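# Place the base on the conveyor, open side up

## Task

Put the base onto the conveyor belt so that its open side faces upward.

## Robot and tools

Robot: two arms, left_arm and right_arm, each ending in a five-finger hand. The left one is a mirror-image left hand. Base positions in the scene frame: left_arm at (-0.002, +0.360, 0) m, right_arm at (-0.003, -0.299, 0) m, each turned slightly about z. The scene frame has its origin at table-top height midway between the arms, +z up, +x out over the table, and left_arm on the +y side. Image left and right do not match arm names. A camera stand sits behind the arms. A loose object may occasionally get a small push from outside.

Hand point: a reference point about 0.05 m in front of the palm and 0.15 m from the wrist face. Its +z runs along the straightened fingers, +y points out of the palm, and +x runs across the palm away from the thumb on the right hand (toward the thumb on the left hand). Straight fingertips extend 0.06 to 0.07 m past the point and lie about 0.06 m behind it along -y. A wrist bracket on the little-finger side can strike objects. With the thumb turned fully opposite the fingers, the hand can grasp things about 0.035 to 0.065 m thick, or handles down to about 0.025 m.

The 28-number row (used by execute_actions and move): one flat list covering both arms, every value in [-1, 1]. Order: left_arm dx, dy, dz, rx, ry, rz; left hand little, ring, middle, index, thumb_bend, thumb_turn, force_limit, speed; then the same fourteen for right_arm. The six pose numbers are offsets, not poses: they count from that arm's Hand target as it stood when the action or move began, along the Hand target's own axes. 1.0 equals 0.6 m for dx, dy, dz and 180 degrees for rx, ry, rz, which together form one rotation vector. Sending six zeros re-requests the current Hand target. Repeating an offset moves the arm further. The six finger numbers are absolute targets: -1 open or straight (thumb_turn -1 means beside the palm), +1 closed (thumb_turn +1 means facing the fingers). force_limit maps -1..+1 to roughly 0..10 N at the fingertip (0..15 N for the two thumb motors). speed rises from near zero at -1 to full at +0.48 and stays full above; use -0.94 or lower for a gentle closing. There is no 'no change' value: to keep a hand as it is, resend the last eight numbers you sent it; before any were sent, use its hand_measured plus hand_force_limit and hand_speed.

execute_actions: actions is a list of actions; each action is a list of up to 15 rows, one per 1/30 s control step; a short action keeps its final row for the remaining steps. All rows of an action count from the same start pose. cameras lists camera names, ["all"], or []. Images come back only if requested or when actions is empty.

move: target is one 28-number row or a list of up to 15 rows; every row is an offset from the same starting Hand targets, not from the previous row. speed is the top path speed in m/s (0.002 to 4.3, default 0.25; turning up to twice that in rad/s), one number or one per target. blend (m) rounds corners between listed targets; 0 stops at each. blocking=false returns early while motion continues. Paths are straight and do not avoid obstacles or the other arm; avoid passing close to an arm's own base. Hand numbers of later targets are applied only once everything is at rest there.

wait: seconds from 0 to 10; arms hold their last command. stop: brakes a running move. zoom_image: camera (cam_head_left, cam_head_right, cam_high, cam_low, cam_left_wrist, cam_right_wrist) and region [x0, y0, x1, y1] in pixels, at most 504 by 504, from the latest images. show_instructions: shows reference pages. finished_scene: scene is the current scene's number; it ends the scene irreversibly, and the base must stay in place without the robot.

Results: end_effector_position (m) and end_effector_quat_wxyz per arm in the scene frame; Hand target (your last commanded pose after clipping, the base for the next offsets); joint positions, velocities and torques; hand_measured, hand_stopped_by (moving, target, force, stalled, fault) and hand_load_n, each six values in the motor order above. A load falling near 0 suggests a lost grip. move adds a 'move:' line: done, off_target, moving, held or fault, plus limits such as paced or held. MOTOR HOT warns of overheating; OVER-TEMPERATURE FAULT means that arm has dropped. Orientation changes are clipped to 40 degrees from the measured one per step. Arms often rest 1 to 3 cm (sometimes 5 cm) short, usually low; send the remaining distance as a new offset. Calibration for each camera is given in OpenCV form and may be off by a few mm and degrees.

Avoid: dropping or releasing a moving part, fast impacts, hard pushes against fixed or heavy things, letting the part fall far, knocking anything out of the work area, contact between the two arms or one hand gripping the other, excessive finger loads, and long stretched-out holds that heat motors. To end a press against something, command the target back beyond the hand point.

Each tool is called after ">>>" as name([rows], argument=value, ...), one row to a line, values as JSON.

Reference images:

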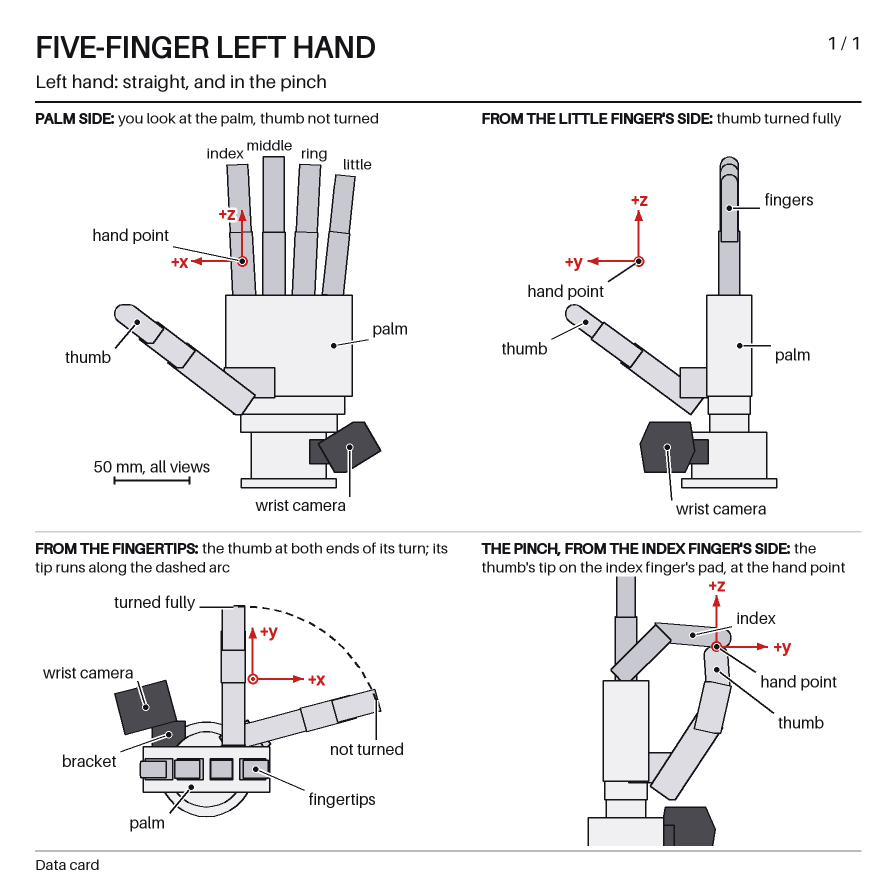

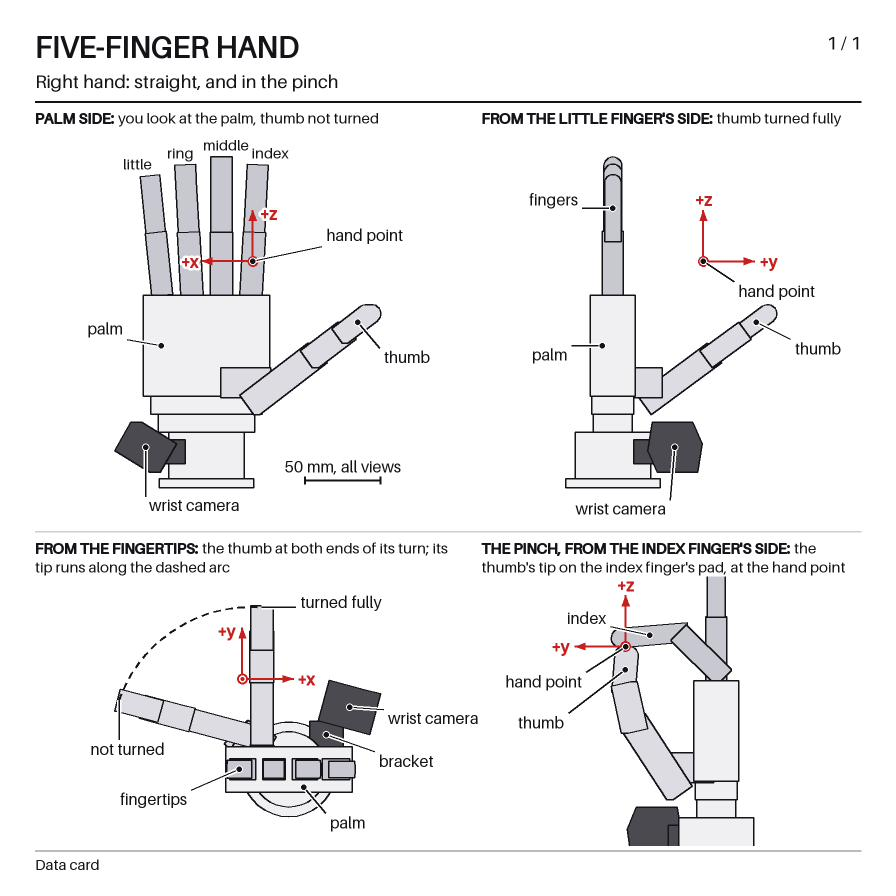

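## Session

>>> execute_actions(actions=[])

>>> zoom_image(camera="cam_head_left", region=[300, 170, 600, 340])

>>> zoom_image(camera="cam_high", region=[300, 170, 600, 340])

Scene clock: 0.00 s.
left_arm: end_effector_position=(+0.4933, -0.1558, +0.2097) hand_measured=(-1.000, -1.000, -1.000, -1.000, -1.000, -1.000) hand_load_n=(+0.0, +0.0, +0.0, +0.0, +0.0, +0.0) hand_stopped_by=(target, target, target, target, target, target) hand_force_limit=0.00 hand_speed=-0.80 end_effector_quat_wxyz=(+0.534, -0.347, +0.583, -0.504) | right_arm: end_effector_position=(+0.4902, -0.3049, +0.2220) hand_measured=(-1.000, -1.000, -1.000, -1.000, -1.000, -1.000) hand_load_n=(+0.0, +0.0, +0.0, +0.0, +0.0, +0.0) hand_stopped_by=(target, target, target, target, target, target) hand_force_limit=0.00 hand_speed=-0.80 end_effector_quat_wxyz=(+0.512, -0.226, +0.828, +0.047)
Joint positions: left_arm=[-0.992 1.798 1.148 0.759 -0.762 0.352] | right_arm=[-0.294 1.254 0.786 -0.148 -0.615 1.007]
Joint velocities: within noise
Joint torques (N m): no reading
Heat: left arm: hottest elbow 27 °C; right arm: hottest elbow 24 °C.
Hand target: left_arm +0.4939, -0.1670, +0.2417; +0.533, -0.346, +0.564, -0.528 | right_arm +0.4989, -0.3041, +0.2435; +0.529, -0.233, +0.815, +0.040
camera_calibration:
cam_left_wrist: T_world_to_cam=[[-0.190872, -0.51078, 0.838255, -0.160283], [-0.588051, -0.624263, -0.514287, 0.305772], [0.785979, -0.5911, -0.18121, -0.321669], [0, 0, 0, 1]] pos_world=[0.402041, -0.0811253, 0.233323]
cam_right_wrist: T_world_to_cam=[[-0.533726, 0.766518, -0.357193, 0.574474], [-0.149287, 0.330348, 0.931978, -0.0256993], [0.832376, 0.550745, -0.0618843, -0.106589], [0, 0, 0, 1]] pos_world=[0.391497, -0.373151, 0.222553]

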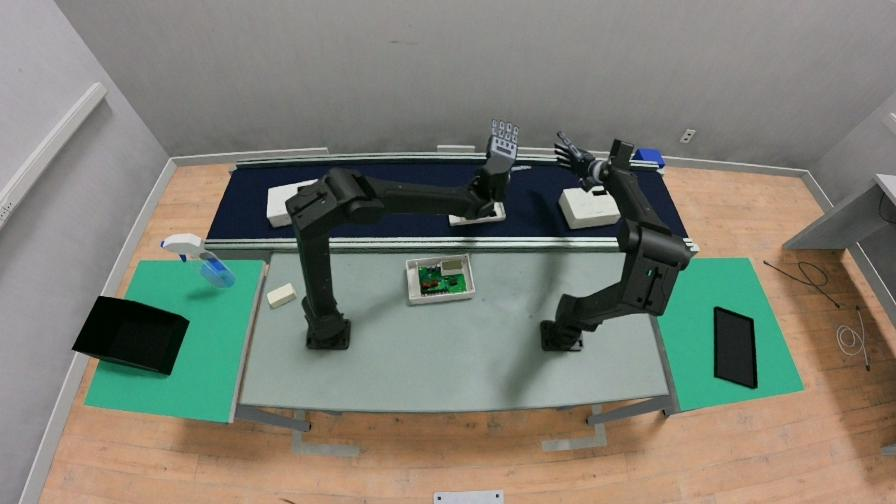

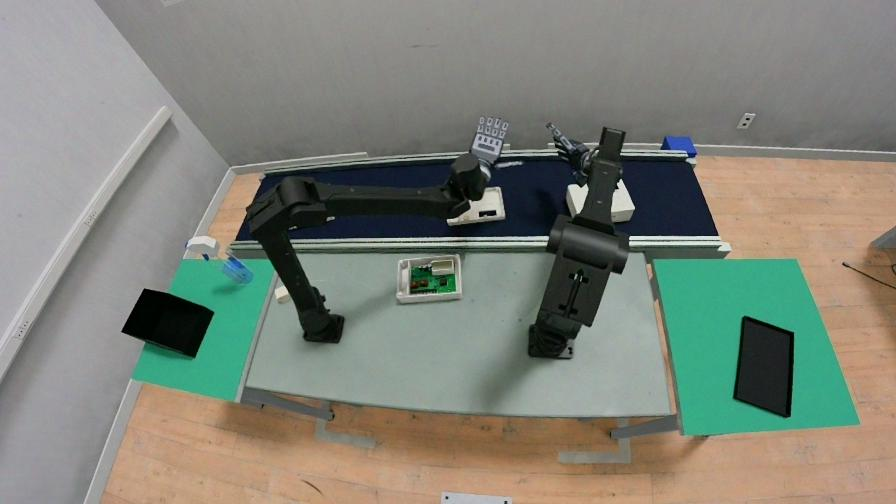

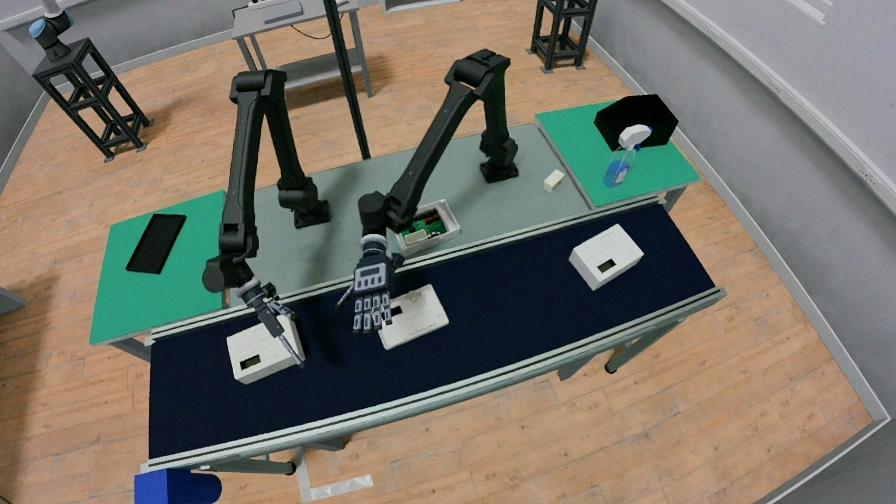

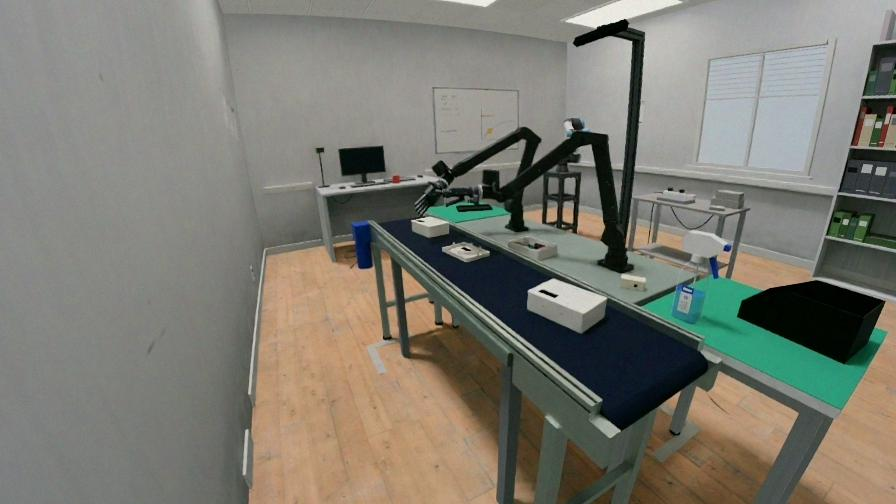

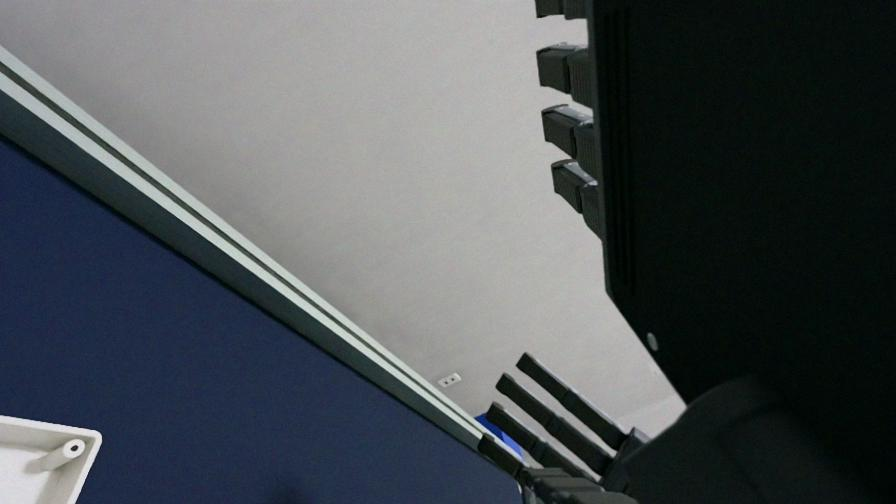

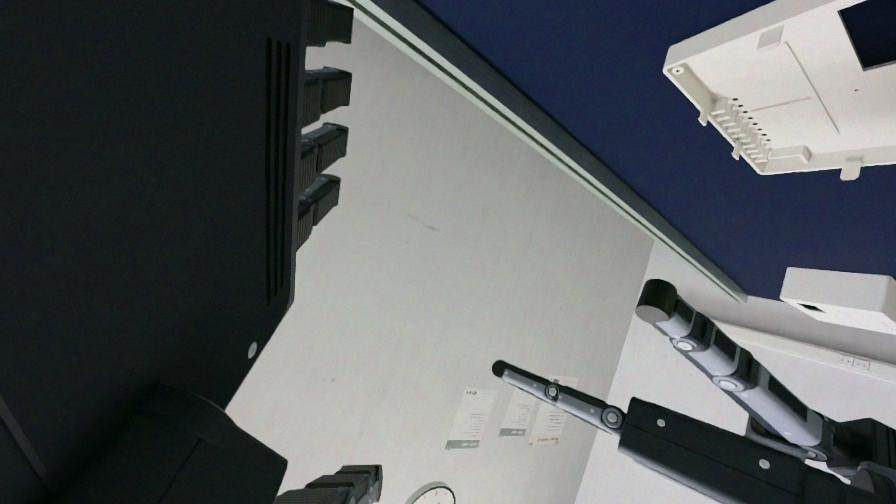

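Scaled by 1.680 from the camera's 896x504 image, which has a finer 1280x720 frame.

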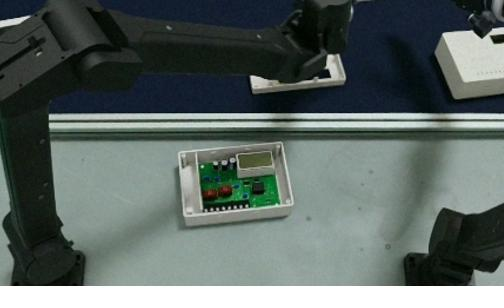

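Scaled by 1.680 from the camera's 896x504 image, which has a finer 1280x720 frame.

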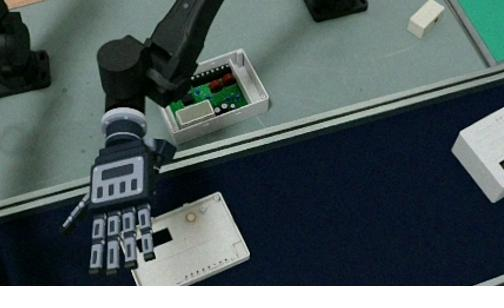

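>>> move([
  [-0.957, 0.107, -0.2, -0.0694, -0.2838, 0.0366, -1, -1, -1, -1, -1, -1, 0, -0.8, 0, 0, 0, 0, 0, 0, -1, -1, -1, -1, -1, -1, 0, -0.8],
  [-0.957, 0.107, -0.2, -0.0694, -0.2838, 0.0366, -1, -1, -1, -1, -1, -1, 0, -0.8, -0.0555, 0.5257, -0.0928, -0.2374, 0.0054, -0.3696, -1, -1, -1, -1, -1, -1, 0, -0.8],
  [-0.957, 0.107, -0.2, -0.0694, -0.2838, 0.0366, -1, -1, -1, -1, -1, -1, 0, -0.8, 0.0515, 0.996, -0.1413, -0.4748, 0.0108, -0.7392, 0.3, 0.3, 0.3, 0.3, -0.8, 1, 0.0, 0.2],
], speed=[0.3, 0.35, 0.35], blend=[0.03, 0.06, 0], cameras=["cam_right_wrist", "cam_high", "cam_head_left"])

Scene clock: 48.27 s.
left_arm: end_effector_position=(+0.4948, +0.4211, +0.2797) hand_measured=(-1.000, -1.000, -1.000, -1.000, -1.000, -1.000) hand_load_n=(+0.0, +0.0, +0.0, +0.0, +0.0, +0.0) hand_stopped_by=(target, target, target, target, target, target) hand_force_limit=0.00 hand_speed=-0.80 end_effector_quat_wxyz=(+0.710, -0.561, +0.367, -0.215) | right_arm: end_effector_position=(+0.2064, +0.1058, +0.1528) hand_measured=(-1.000, -1.000, -1.000, -1.000, -1.000, -1.000) hand_load_n=(+0.0, +0.0, +0.0, +0.0, +0.0, +0.0) hand_stopped_by=(target, target, target, target, target, target) hand_force_limit=0.00 hand_speed=-0.80 end_effector_quat_wxyz=(-0.087, +0.987, -0.132, -0.013)
Joint positions: left_arm=[-0.176 1.168 0.646 0.676 -0.862 0.403] | right_arm=[1.088 1.616 1.406 -1.21 -0.094 -0.273]
Joint torques (N m): left_arm=[-1.49 -8 10.22 1.31 0.16 -0.08] | right_arm=[-0.38 -10.75 7.35 0.9 -0.13 -0.02]
Heat: left arm: hottest elbow 34 °C; right arm: hottest elbow 33 °C.
Hand target: left_arm +0.4997, +0.4202, +0.3001; +0.712, -0.561, +0.350, -0.234 | right_arm +0.2070, +0.1088, +0.1599; -0.104, +0.985, -0.140, -0.011 (not the last commanded pose)
Off the commanded pose: left_arm 0.021 m, 3 deg | right_arm 0.094 m, 24 deg.
move: held (right_arm; a check stopped the path), off_target (left_arm); path passed 2 of 3 targets; target 3's new numbers were not sent; limits=held
pose unreachable (right arm): on one or more control steps of this call, first in action 0 (counted from 0), this arm could not follow its commanded pose, so it was not sent that pose on those steps. It may still have moved: this result reports where it is.
cause: moving toward the commanded pose would bring a part of the arm too close to another arm (a part of this arm just beyond joint 4 (wrist pitch) and a part of the left arm just beyond its joint 4 (wrist pitch), 61 mm apart when this arm was first held).
camera_calibration:
cam_right_wrist: T_world_to_cam=[[-0.00272699, -0.989991, -0.141102, 0.126658], [-0.885699, -0.0631159, 0.459949, 0.126483], [-0.464251, 0.126228, -0.876663, 0.336161], [0, 0, 0, 1]] pos_world=[0.268435, 0.0909403, 0.254395]
Images, in order (width x height): cam_head_left 896x504, cam_high 896x504, cam_right_wrist 896x504.

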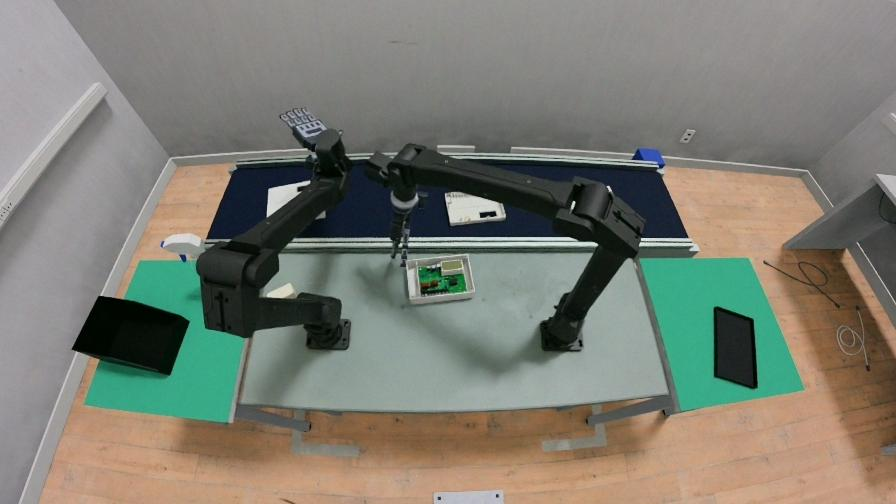

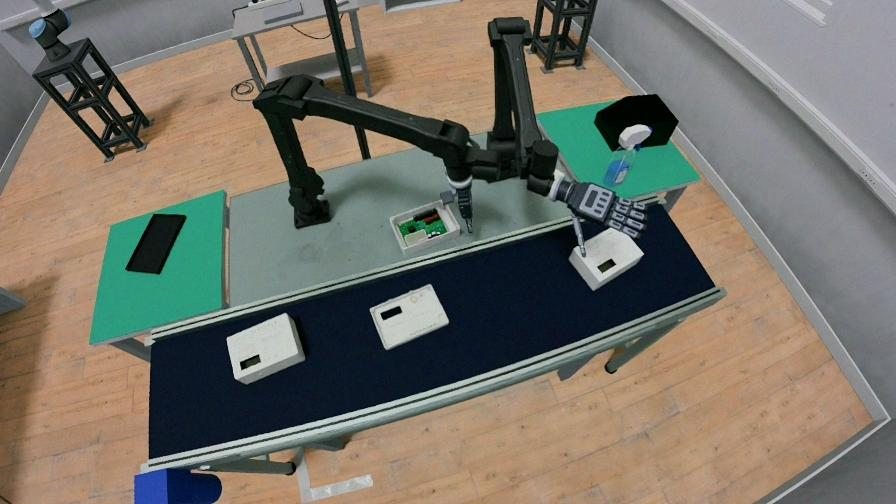

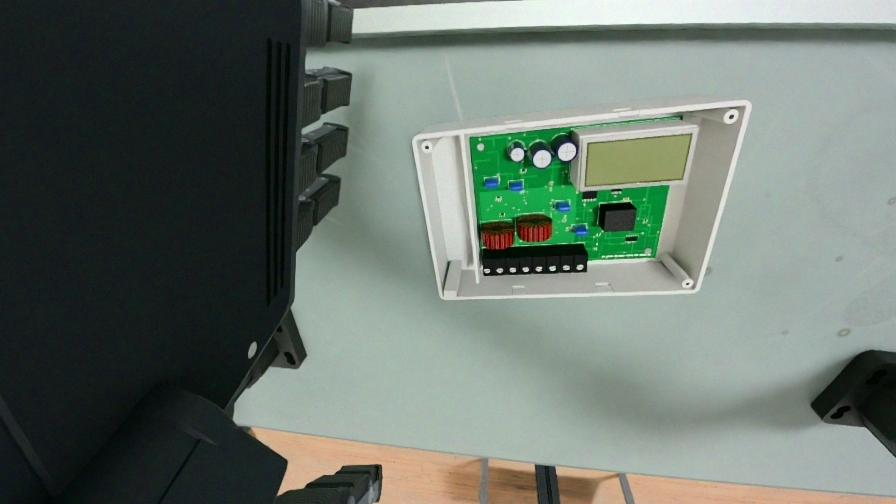

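>>> move([
  [-0.48, 0.086, 0.15, -0.0458, -0.1871, 0.0244, -1, -1, -1, -1, -1, -1, 0, -0.8, 0, 0, 0, 0, 0, 0, 0.3, 0.3, 0.3, 0.3, -0.8, 1, 0.0, 0.0],
  [-0.48, 0.086, 0.15, -0.0458, -0.1871, 0.0244, -1, -1, -1, -1, -1, -1, 0, -0.8, -0.0983, -0.1038, 0.0707, -0.0671, 0.003, -0.1284, 0.3, 0.3, 0.3, 0.3, -0.8, 1, 0.0, 0.0],
], speed=[0.3, 0.2], cameras=["cam_right_wrist", "cam_high"])

Scene clock: 72.13 s.
left_arm: end_effector_position=(+0.3685, +0.6898, +0.2930) hand_measured=(-1.000, -1.000, -1.000, -1.000, -1.000, -1.000) hand_load_n=(+0.0, -0.5, +0.0, +0.0, -0.5, +0.0) hand_stopped_by=(target, target, target, target, target, target) hand_force_limit=0.00 hand_speed=-0.80 end_effector_quat_wxyz=(+0.736, -0.649, +0.192, +0.009) | right_arm: end_effector_position=(+0.1660, +0.1699, +0.1194) hand_measured=(+0.300, +0.300, +0.300, +0.300, -0.800, +1.000) hand_load_n=(+0.0, +0.5, +0.0, +0.0, +0.0, +0.0) hand_stopped_by=(target, target, target, target, target, target) hand_force_limit=0.00 hand_speed=0.00 end_effector_quat_wxyz=(+0.022, +0.998, +0.052, -0.014)
Joint positions: left_arm=[0.428 1.123 0.669 0.583 -0.857 0.396] | right_arm=[1.282 1.896 1.674 -1.4 -0.008 -0.454]
Joint torques (N m): left_arm=[-1.44 -6.24 13.86 1.32 0.12 -0.08] | right_arm=[1.14 -11.58 12.19 -0.4 0.07 -0.2]
Heat: left arm: hottest elbow 36 °C; right arm: hottest elbow 32 °C.
Hand target: left_arm +0.3795, +0.7002, +0.3294; +0.750, -0.641, +0.166, -0.010 | right_arm +0.1679, +0.1922, +0.1339; +0.000, +0.998, +0.061, +0.000
Off the commanded pose: left_arm 0.039 m, 4 deg | right_arm 0.027 m, 3 deg.
move: off_target (left_arm, right_arm)
camera_calibration:
cam_right_wrist: T_world_to_cam=[[0.358898, -0.930869, 0.0683706, 0.0902424], [-0.822309, -0.280685, 0.494999, 0.132356], [-0.441589, -0.233876, -0.8662, 0.33618], [0, 0, 0, 1]] pos_world=[0.224903, 0.199779, 0.219513]
Images, in order (width x height): cam_high 896x504, cam_right_wrist 896x504.

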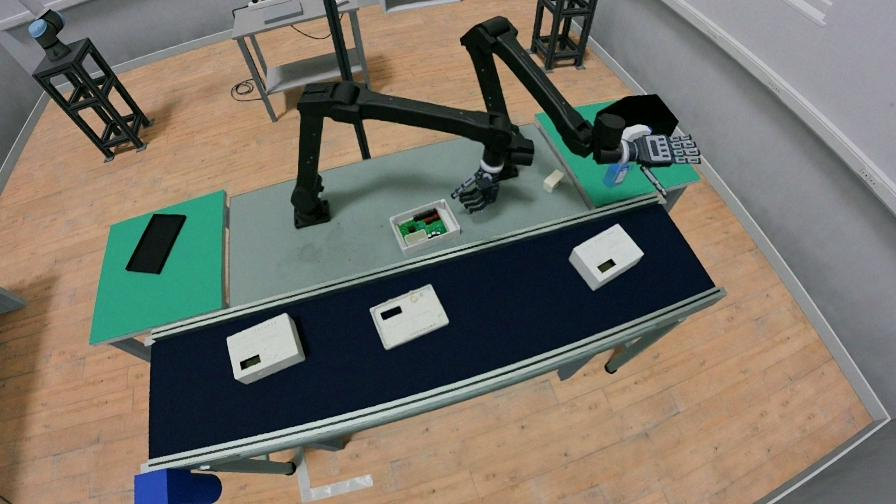

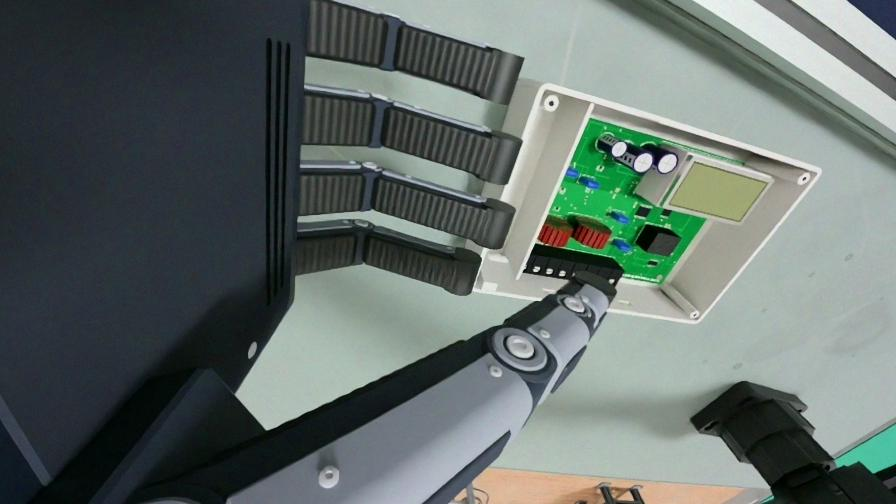

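>>> move([
  [0, 0, 0, 0, 0, 0, -1, -1, -1, -1, -1, -1, 0, -0.8, -0.0065, 0.0332, 0.1198, 0, 0, 0, 0.3, 0.3, 0.3, 0.3, -0.8, 1, 0.0, 0.0],
  [0, 0, 0, 0, 0, 0, -1, -1, -1, -1, -1, -1, 0, -0.8, -0.0105, 0.047, 0.1823, 0, 0, 0, 0.3, 0.3, 0.3, 0.3, -0.8, 1, 0.0, 0.0],
], speed=[0.12, 0.06], cameras=["cam_right_wrist"])

>>> zoom_image(camera="cam_right_wrist", region=[440, 0, 896, 456])

Scene clock: 82.93 s.
left_arm: end_effector_position=(+0.3685, +0.6898, +0.2930) hand_measured=(-1.000, -1.000, -1.000, -1.000, -1.000, -1.000) hand_load_n=(+0.0, +0.0, +0.0, +0.0, +0.0, +0.0) hand_stopped_by=(target, target, target, target, target, target) hand_force_limit=0.00 hand_speed=-0.80 end_effector_quat_wxyz=(+0.736, -0.649, +0.192, +0.009) | right_arm: end_effector_position=(+0.1632, +0.1613, +0.0315) hand_measured=(+0.300, +0.300, +0.300, +0.300, -0.800, +1.000) hand_load_n=(+0.0, +0.0, +0.0, +0.0, +0.0, +0.0) hand_stopped_by=(target, target, target, target, target, target) hand_force_limit=0.00 hand_speed=0.00 end_effector_quat_wxyz=(+0.001, +0.999, +0.054, -0.005)
Joint positions: left_arm=[0.428 1.123 0.669 0.583 -0.857 0.396] | right_arm=[1.282 1.916 1.47 -1.13 -0.008 -0.458]
Joint torques (N m): left_arm=[-1.44 -6.18 13.85 1.32 0.12 -0.08] | right_arm=[0.15 -11.28 6.6 0.54 0.06 -0.2]
Heat: left arm: hottest elbow 37 °C; right arm: hottest elbow 35 °C.
Hand target: left_arm +0.3795, +0.7002, +0.3294; +0.750, -0.641, +0.166, -0.010 | right_arm +0.1652, +0.1635, +0.0245; +0.000, +0.998, +0.061, +0.000
Off the commanded pose: left_arm 0.039 m, 4 deg | right_arm 0.008 m, 1 deg.
move: off_target (left_arm)
camera_calibration:
cam_right_wrist: T_world_to_cam=[[0.362425, -0.931406, 0.0336465, 0.0898381], [-0.82849, -0.305422, 0.469384, 0.177022], [-0.426911, -0.197992, -0.882353, 0.24912], [0, 0, 0, 1]] pos_world=[0.220454, 0.187066, 0.133698]
Images, in order (width x height): cam_right_wrist 896x504.

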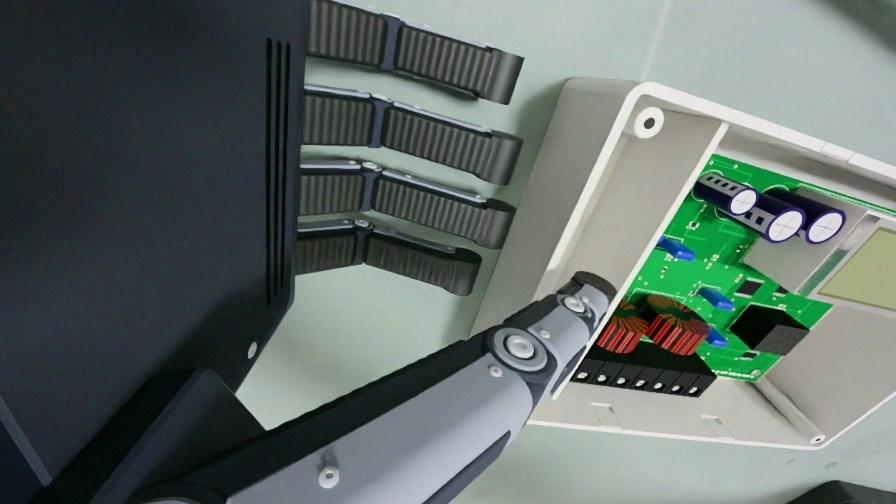

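Scaled by 1.105 from the camera's 896x504 image, which has a finer 1280x720 frame.

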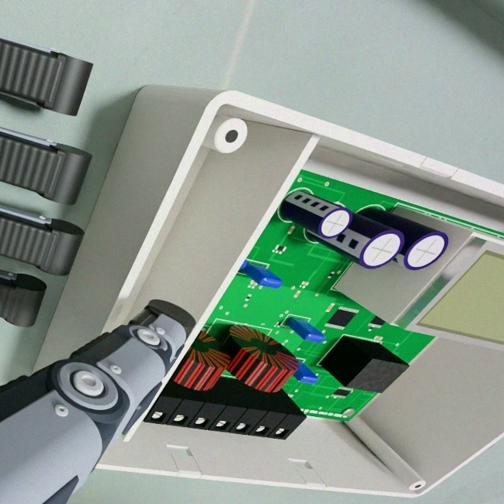

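>>> move([
  [0, 0, 0, 0, 0, 0, -1, -1, -1, -1, -1, -1, 0, -0.8, 0, 0.011, 0.007, 0, 0, 0, 0.3, 0.3, 0.3, 0.3, -0.8, 1, 0.35, -0.2],
  [0, 0, 0, 0, 0, 0, -1, -1, -1, -1, -1, -1, 0, -0.8, 0, 0.011, 0.007, 0, 0, 0, 0.3, 0.3, 0.3, 0.3, 0.3, 1, 0.4, -0.9],
], speed=0.05, cameras=["cam_right_wrist"])

Scene clock: 89.57 s.
left_arm: end_effector_position=(+0.3685, +0.6898, +0.2930) hand_measured=(-1.000, -1.000, -1.000, -1.000, -1.000, -1.000) hand_load_n=(+0.0, +0.0, +0.0, +0.0, +0.0, -0.5) hand_stopped_by=(target, target, target, target, target, target) hand_force_limit=0.00 hand_speed=-0.80 end_effector_quat_wxyz=(+0.736, -0.649, +0.192, +0.009) | right_arm: end_effector_position=(+0.1633, +0.1526, +0.0249) hand_measured=(+0.300, +0.300, +0.300, +0.300, -0.604, +1.000) hand_load_n=(+0.0, +0.0, +1.0, +0.0, +10.0, +3.5) hand_stopped_by=(target, target, target, target, force, target) hand_force_limit=0.40 hand_speed=-0.90 end_effector_quat_wxyz=(+0.010, +0.998, +0.055, +0.000)
Joint positions: left_arm=[0.428 1.123 0.669 0.583 -0.857 0.396] | right_arm=[1.282 1.914 1.446 -1.121 0.007 -0.46]
Joint torques (N m): left_arm=[-1.44 -6.18 13.86 1.32 0.12 -0.08] | right_arm=[-0.32 -11.69 6.32 0.81 -0.01 -0.21]
Heat: left arm: hottest elbow 39 °C; right arm: hottest elbow 33 °C.
Hand target: left_arm +0.3795, +0.7002, +0.3294; +0.750, -0.641, +0.166, -0.010 | right_arm +0.1660, +0.1569, +0.0203; +0.000, +0.998, +0.061, +0.000
Off the commanded pose: left_arm 0.039 m, 4 deg | right_arm 0.007 m, 1 deg.
move: off_target (left_arm)
camera_calibration:
cam_right_wrist: T_world_to_cam=[[0.363596, -0.929986, 0.0540706, 0.0810922], [-0.832521, -0.29835, 0.466792, 0.177217], [-0.417978, -0.214739, -0.882712, 0.242768], [0, 0, 0, 1]] pos_world=[0.219524, 0.180419, 0.127186]
Images, in order (width x height): cam_right_wrist 896x504.

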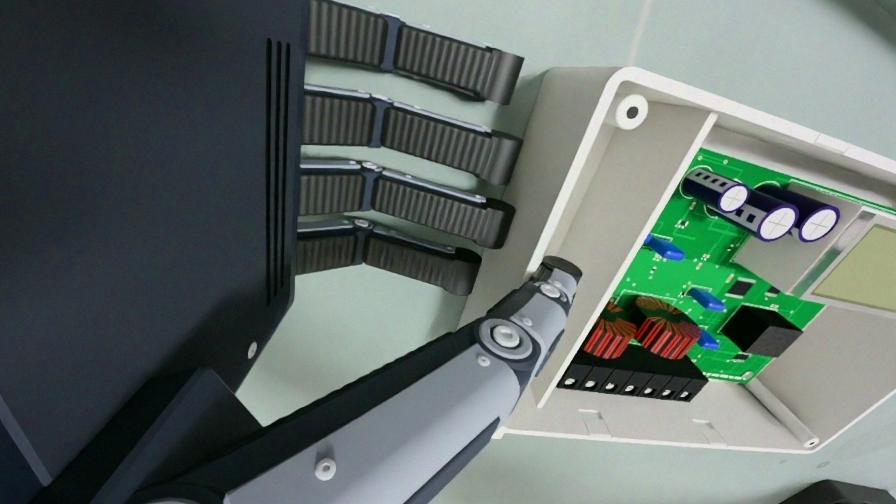

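>>> move([
  [0, 0, 0, 0, 0, 0, -1, -1, -1, -1, -1, -1, 0, -0.8, 0, 0, 0, 0, 0, 0, 0.3, 0.3, 0.3, 0.3, 0.35, 1, 0.6, -0.9],
  [0, 0, 0, 0, 0, 0, -1, -1, -1, -1, -1, -1, 0, -0.8, 0, 0, -0.035, 0, 0, 0, 0.3, 0.3, 0.3, 0.3, 0.3, 1, 0.6, -0.9],
], speed=0.04, cameras=["cam_right_wrist"])

Scene clock: 95.23 s.
left_arm: end_effector_position=(+0.3685, +0.6898, +0.2930) hand_measured=(-1.000, -1.000, -1.000, -1.000, -1.000, -1.000) hand_load_n=(+0.0, +0.0, +0.0, +0.0, +0.0, +0.0) hand_stopped_by=(target, target, target, target, target, target) hand_force_limit=0.00 hand_speed=-0.80 end_effector_quat_wxyz=(+0.736, -0.649, +0.192, +0.009) | right_arm: end_effector_position=(+0.1631, +0.1523, +0.0263) hand_measured=(+0.300, +0.300, +0.300, +0.300, -0.590, +1.000) hand_load_n=(+0.0, +0.0, +4.5, +0.0, +12.0, +5.0) hand_stopped_by=(target, target, target, target, force, target) hand_force_limit=0.60 hand_speed=-0.90 end_effector_quat_wxyz=(+0.009, +0.998, +0.062, -0.003)
Joint positions: left_arm=[0.428 1.123 0.669 0.583 -0.857 0.396] | right_arm=[1.282 1.913 1.447 -1.125 0.001 -0.475]
Joint torques (N m): left_arm=[-1.44 -6.18 13.87 1.32 0.12 -0.08] | right_arm=[-0.32 -13.27 8.16 -0.43 -0.01 -0.17]
Heat: left arm: hottest elbow 39 °C; right arm: hottest elbow 32 °C.
Hand target: left_arm +0.3795, +0.7002, +0.3294; +0.750, -0.641, +0.166, -0.010 | right_arm +0.1660, +0.1569, +0.0413; +0.000, +0.998, +0.061, +0.000
Off the commanded pose: left_arm 0.039 m, 4 deg | right_arm 0.016 m, 1 deg.
move: off_target (left_arm, right_arm); target 2's new numbers were sent with right_arm's hand 0.017 m and 1 deg from that target
camera_calibration:
cam_right_wrist: T_world_to_cam=[[0.378041, -0.92438, 0.051061, 0.0776263], [-0.824801, -0.311241, 0.472052, 0.176792], [-0.420463, -0.22057, -0.880091, 0.245084], [0, 0, 0, 1]] pos_world=[0.219521, 0.180839, 0.128278]
Images, in order (width x height): cam_right_wrist 896x504.

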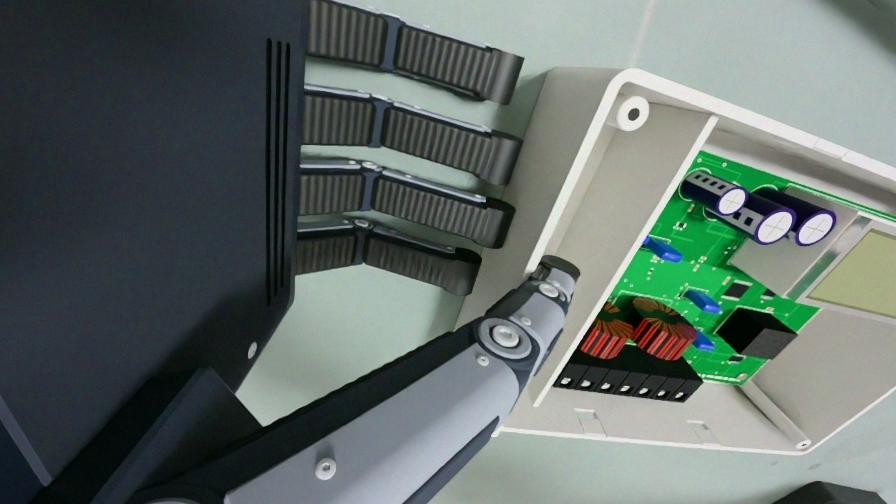

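>>> move([
  [0, 0, 0, 0, 0, 0, -1, -1, -1, -1, -1, -1, 0, -0.8, 0, 0, -0.03, 0, 0, 0, 0.3, 0.3, 0.3, 0.3, 0.35, 1, 0.7, -0.9],
], speed=0.03, cameras=["cam_right_wrist"])

Scene clock: 98.50 s.
left_arm: end_effector_position=(+0.3685, +0.6898, +0.2930) hand_measured=(-1.000, -1.000, -1.000, -1.000, -1.000, -1.000) hand_load_n=(+0.0, +0.0, +0.0, +0.0, +0.0, +0.0) hand_stopped_by=(target, target, target, target, target, target) hand_force_limit=0.00 hand_speed=-0.80 end_effector_quat_wxyz=(+0.736, -0.649, +0.192, +0.009) | right_arm: end_effector_position=(+0.1594, +0.1455, +0.0294) hand_measured=(+0.300, +0.300, +0.300, +0.300, -0.590, +1.000) hand_load_n=(+0.0, +0.0, +8.5, +0.0, +13.5, +5.0) hand_stopped_by=(target, target, target, target, force, target) hand_force_limit=0.70 hand_speed=-0.90 end_effector_quat_wxyz=(+0.020, +0.998, +0.063, -0.011)
Joint positions: left_arm=[0.428 1.123 0.669 0.583 -0.857 0.396] | right_arm=[1.282 1.909 1.446 -1.153 -0.005 -0.477]
Joint torques (N m): left_arm=[-1.44 -6.18 13.87 1.31 0.12 -0.08] | right_arm=[-0.32 -14.39 9.72 -1.02 0 -0.15]
Heat: left arm: hottest elbow 40 °C; right arm: hottest elbow 32 °C.
Hand target: left_arm +0.3795, +0.7002, +0.3294; +0.750, -0.641, +0.166, -0.010 | right_arm +0.1660, +0.1569, +0.0593; +0.000, +0.998, +0.061, +0.000
Off the commanded pose: left_arm 0.039 m, 4 deg | right_arm 0.033 m, 3 deg.
move: off_target (left_arm, right_arm)
camera_calibration:
cam_right_wrist: T_world_to_cam=[[0.380156, -0.922556, 0.0661241, 0.0714655], [-0.817266, -0.301573, 0.49105, 0.166928], [-0.43308, -0.240716, -0.868618, 0.249384], [0, 0, 0, 1]] pos_world=[0.217259, 0.176303, 0.129924]
Images, in order (width x height): cam_right_wrist 896x504.

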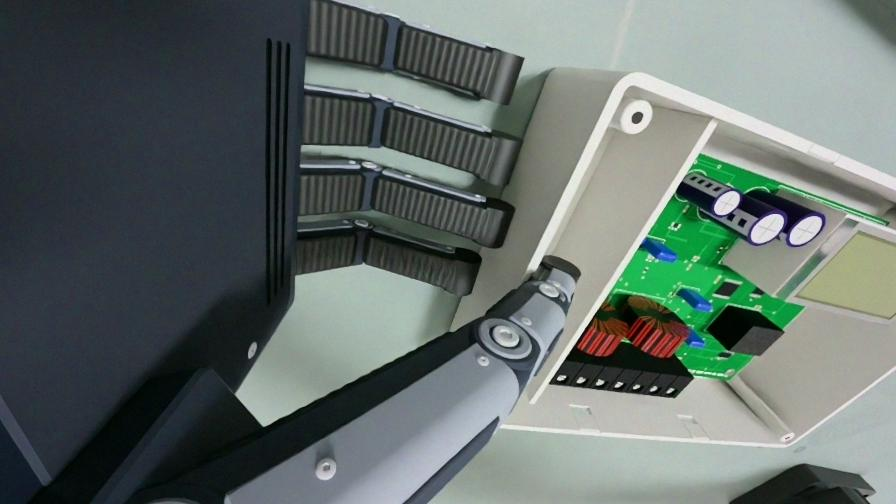

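>>> move([
  [0, 0, 0, 0, 0, 0, -1, -1, -1, -1, -1, -1, 0, -0.8, 0, 0, -0.04, 0, 0, 0, 0.3, 0.3, 0.3, 0.3, 0.3, 1, 0.8, -0.9],
], speed=0.03, cameras=["cam_right_wrist"])

Scene clock: 101.40 s.
left_arm: end_effector_position=(+0.3685, +0.6898, +0.2930) hand_measured=(-1.000, -1.000, -1.000, -1.000, -1.000, -1.000) hand_load_n=(+0.0, +0.0, +0.0, +0.0, +0.0, +0.0) hand_stopped_by=(target, target, target, target, target, target) hand_force_limit=0.00 hand_speed=-0.80 end_effector_quat_wxyz=(+0.736, -0.649, +0.192, +0.009) | right_arm: end_effector_position=(+0.1554, +0.1344, +0.0456) hand_measured=(+0.300, +0.300, +0.300, +0.300, -0.590, +1.000) hand_load_n=(+0.0, +0.0, +8.0, +0.0, +13.5, +5.5) hand_stopped_by=(target, target, target, target, force, target) hand_force_limit=0.80 hand_speed=-0.90 end_effector_quat_wxyz=(+0.033, +0.997, +0.063, -0.017)
Joint positions: left_arm=[0.428 1.123 0.669 0.583 -0.857 0.396] | right_arm=[1.282 1.883 1.446 -1.207 -0.005 -0.477]
Joint torques (N m): left_arm=[-1.49 -6.18 13.86 1.31 0.12 -0.08] | right_arm=[-0.32 -14.04 12.08 -1.11 0.01 -0.15]
Heat: left arm: hottest elbow 40 °C; right arm: hottest elbow 32 °C.
Hand target: left_arm +0.3795, +0.7002, +0.3294; +0.750, -0.641, +0.166, -0.010 | right_arm +0.1660, +0.1569, +0.0833; +0.000, +0.998, +0.061, +0.000
Off the commanded pose: left_arm 0.039 m, 4 deg | right_arm 0.045 m, 4 deg.
move: off_target (left_arm, right_arm)
camera_calibration:
cam_right_wrist: T_world_to_cam=[[0.380854, -0.920585, 0.0864507, 0.0604696], [-0.812562, -0.288608, 0.506407, 0.149277], [-0.44124, -0.263114, -0.85795, 0.26271], [0, 0, 0, 1]] pos_world=[0.214185, 0.167873, 0.14457]
Images, in order (width x height): cam_right_wrist 896x504.

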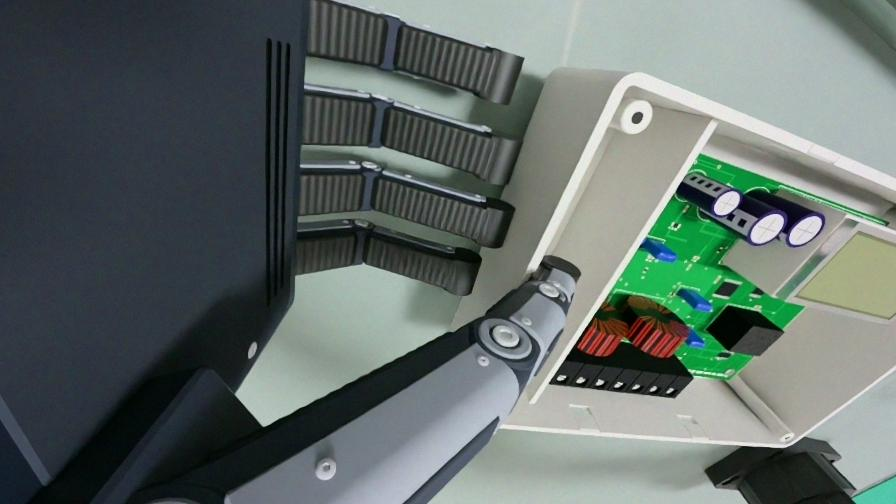

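>>> move([
  [0, 0, 0, 0, 0, 0, -1, -1, -1, -1, -1, -1, 0, -0.8, 0, 0, -0.108, 0, 0, 0, 0.3, 0.3, 0.3, 0.3, 0.3, 1, 0.8, -0.9],
  [0, 0, 0, 0, 0, 0, -1, -1, -1, -1, -1, -1, 0, -0.8, 0.2412, 0.1422, -0.1117, 0, 0, 0.139, 0.3, 0.3, 0.3, 0.3, 0.3, 1, 0.8, -0.9],
], speed=[0.05, 0.09], blend=[0.02, 0], cameras=["cam_right_wrist", "cam_high"])

Scene clock: 121.03 s.
left_arm: end_effector_position=(+0.3685, +0.6898, +0.2930) hand_measured=(-1.000, -1.000, -1.000, -1.000, -1.000, -1.000) hand_load_n=(+0.0, +0.0, +0.0, -0.5, +0.0, -0.5) hand_stopped_by=(target, target, target, target, target, target) hand_force_limit=0.00 hand_speed=-0.80 end_effector_quat_wxyz=(+0.736, -0.649, +0.192, +0.009) | right_arm: end_effector_position=(+0.3084, +0.0768, +0.1270) hand_measured=(+0.300, +0.300, +0.300, +0.300, -0.590, +1.000) hand_load_n=(+0.0, +0.0, +8.5, +0.0, +13.5, +5.0) hand_stopped_by=(target, target, target, target, force, target) hand_force_limit=0.80 hand_speed=-0.90 end_effector_quat_wxyz=(+0.015, +0.989, -0.147, -0.012)
Joint positions: left_arm=[0.428 1.123 0.669 0.583 -0.857 0.396] | right_arm=[0.931 1.854 1.636 -1.391 -0.005 -0.406]
Joint torques (N m): left_arm=[-1.49 -6.18 13.86 1.32 0.12 -0.08] | right_arm=[-0.15 -11.81 12.9 -0.99 -0.01 0]
Heat: left arm: hottest elbow 42 °C; right arm: hottest elbow 34 °C.
Hand target: left_arm +0.3795, +0.7002, +0.3294; +0.750, -0.641, +0.166, -0.010 | right_arm +0.3200, +0.0900, +0.1505; +0.000, +0.988, -0.156, +0.000
Off the commanded pose: left_arm 0.039 m, 4 deg | right_arm 0.029 m, 2 deg.
move: off_target (left_arm, right_arm)
camera_calibration:
cam_right_wrist: T_world_to_cam=[[-0.0313387, -0.997553, 0.0625034, 0.0782185], [-0.872566, 0.0578047, 0.485063, 0.210381], [-0.487489, -0.0393371, -0.872242, 0.383812], [0, 0, 0, 1]] pos_world=[0.373127, 0.0809641, 0.22784]
Images, in order (width x height): cam_high 896x504, cam_right_wrist 896x504.

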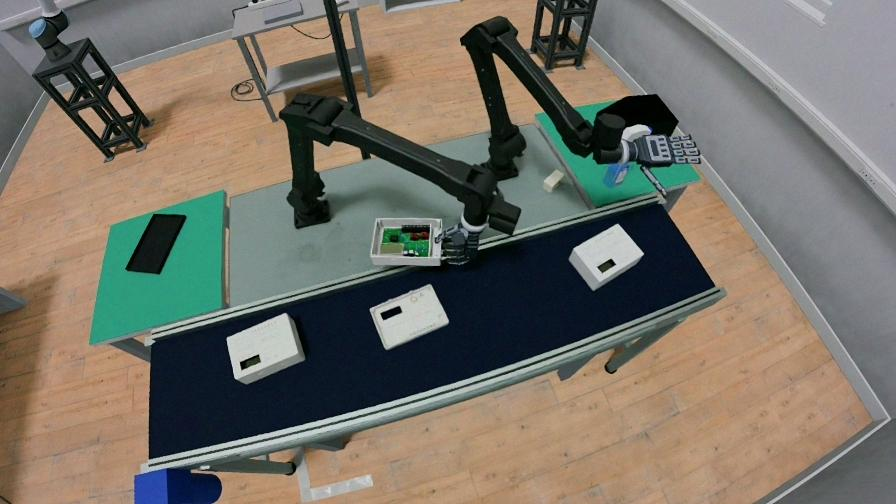

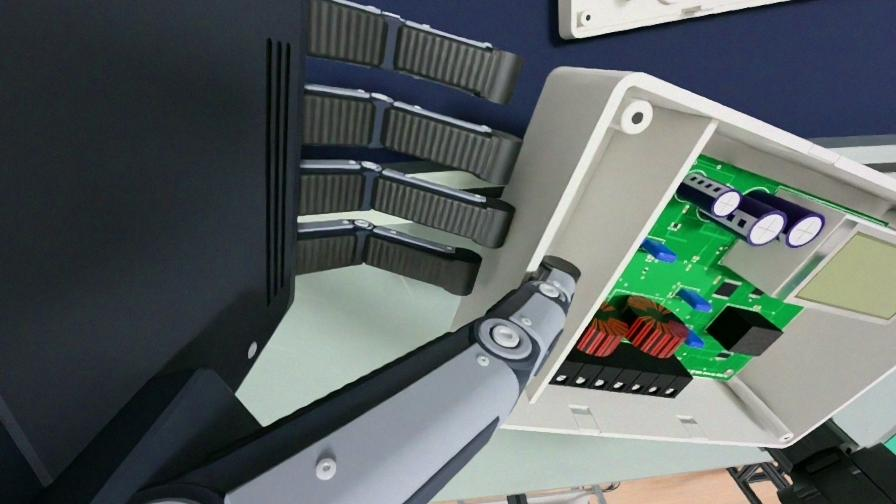

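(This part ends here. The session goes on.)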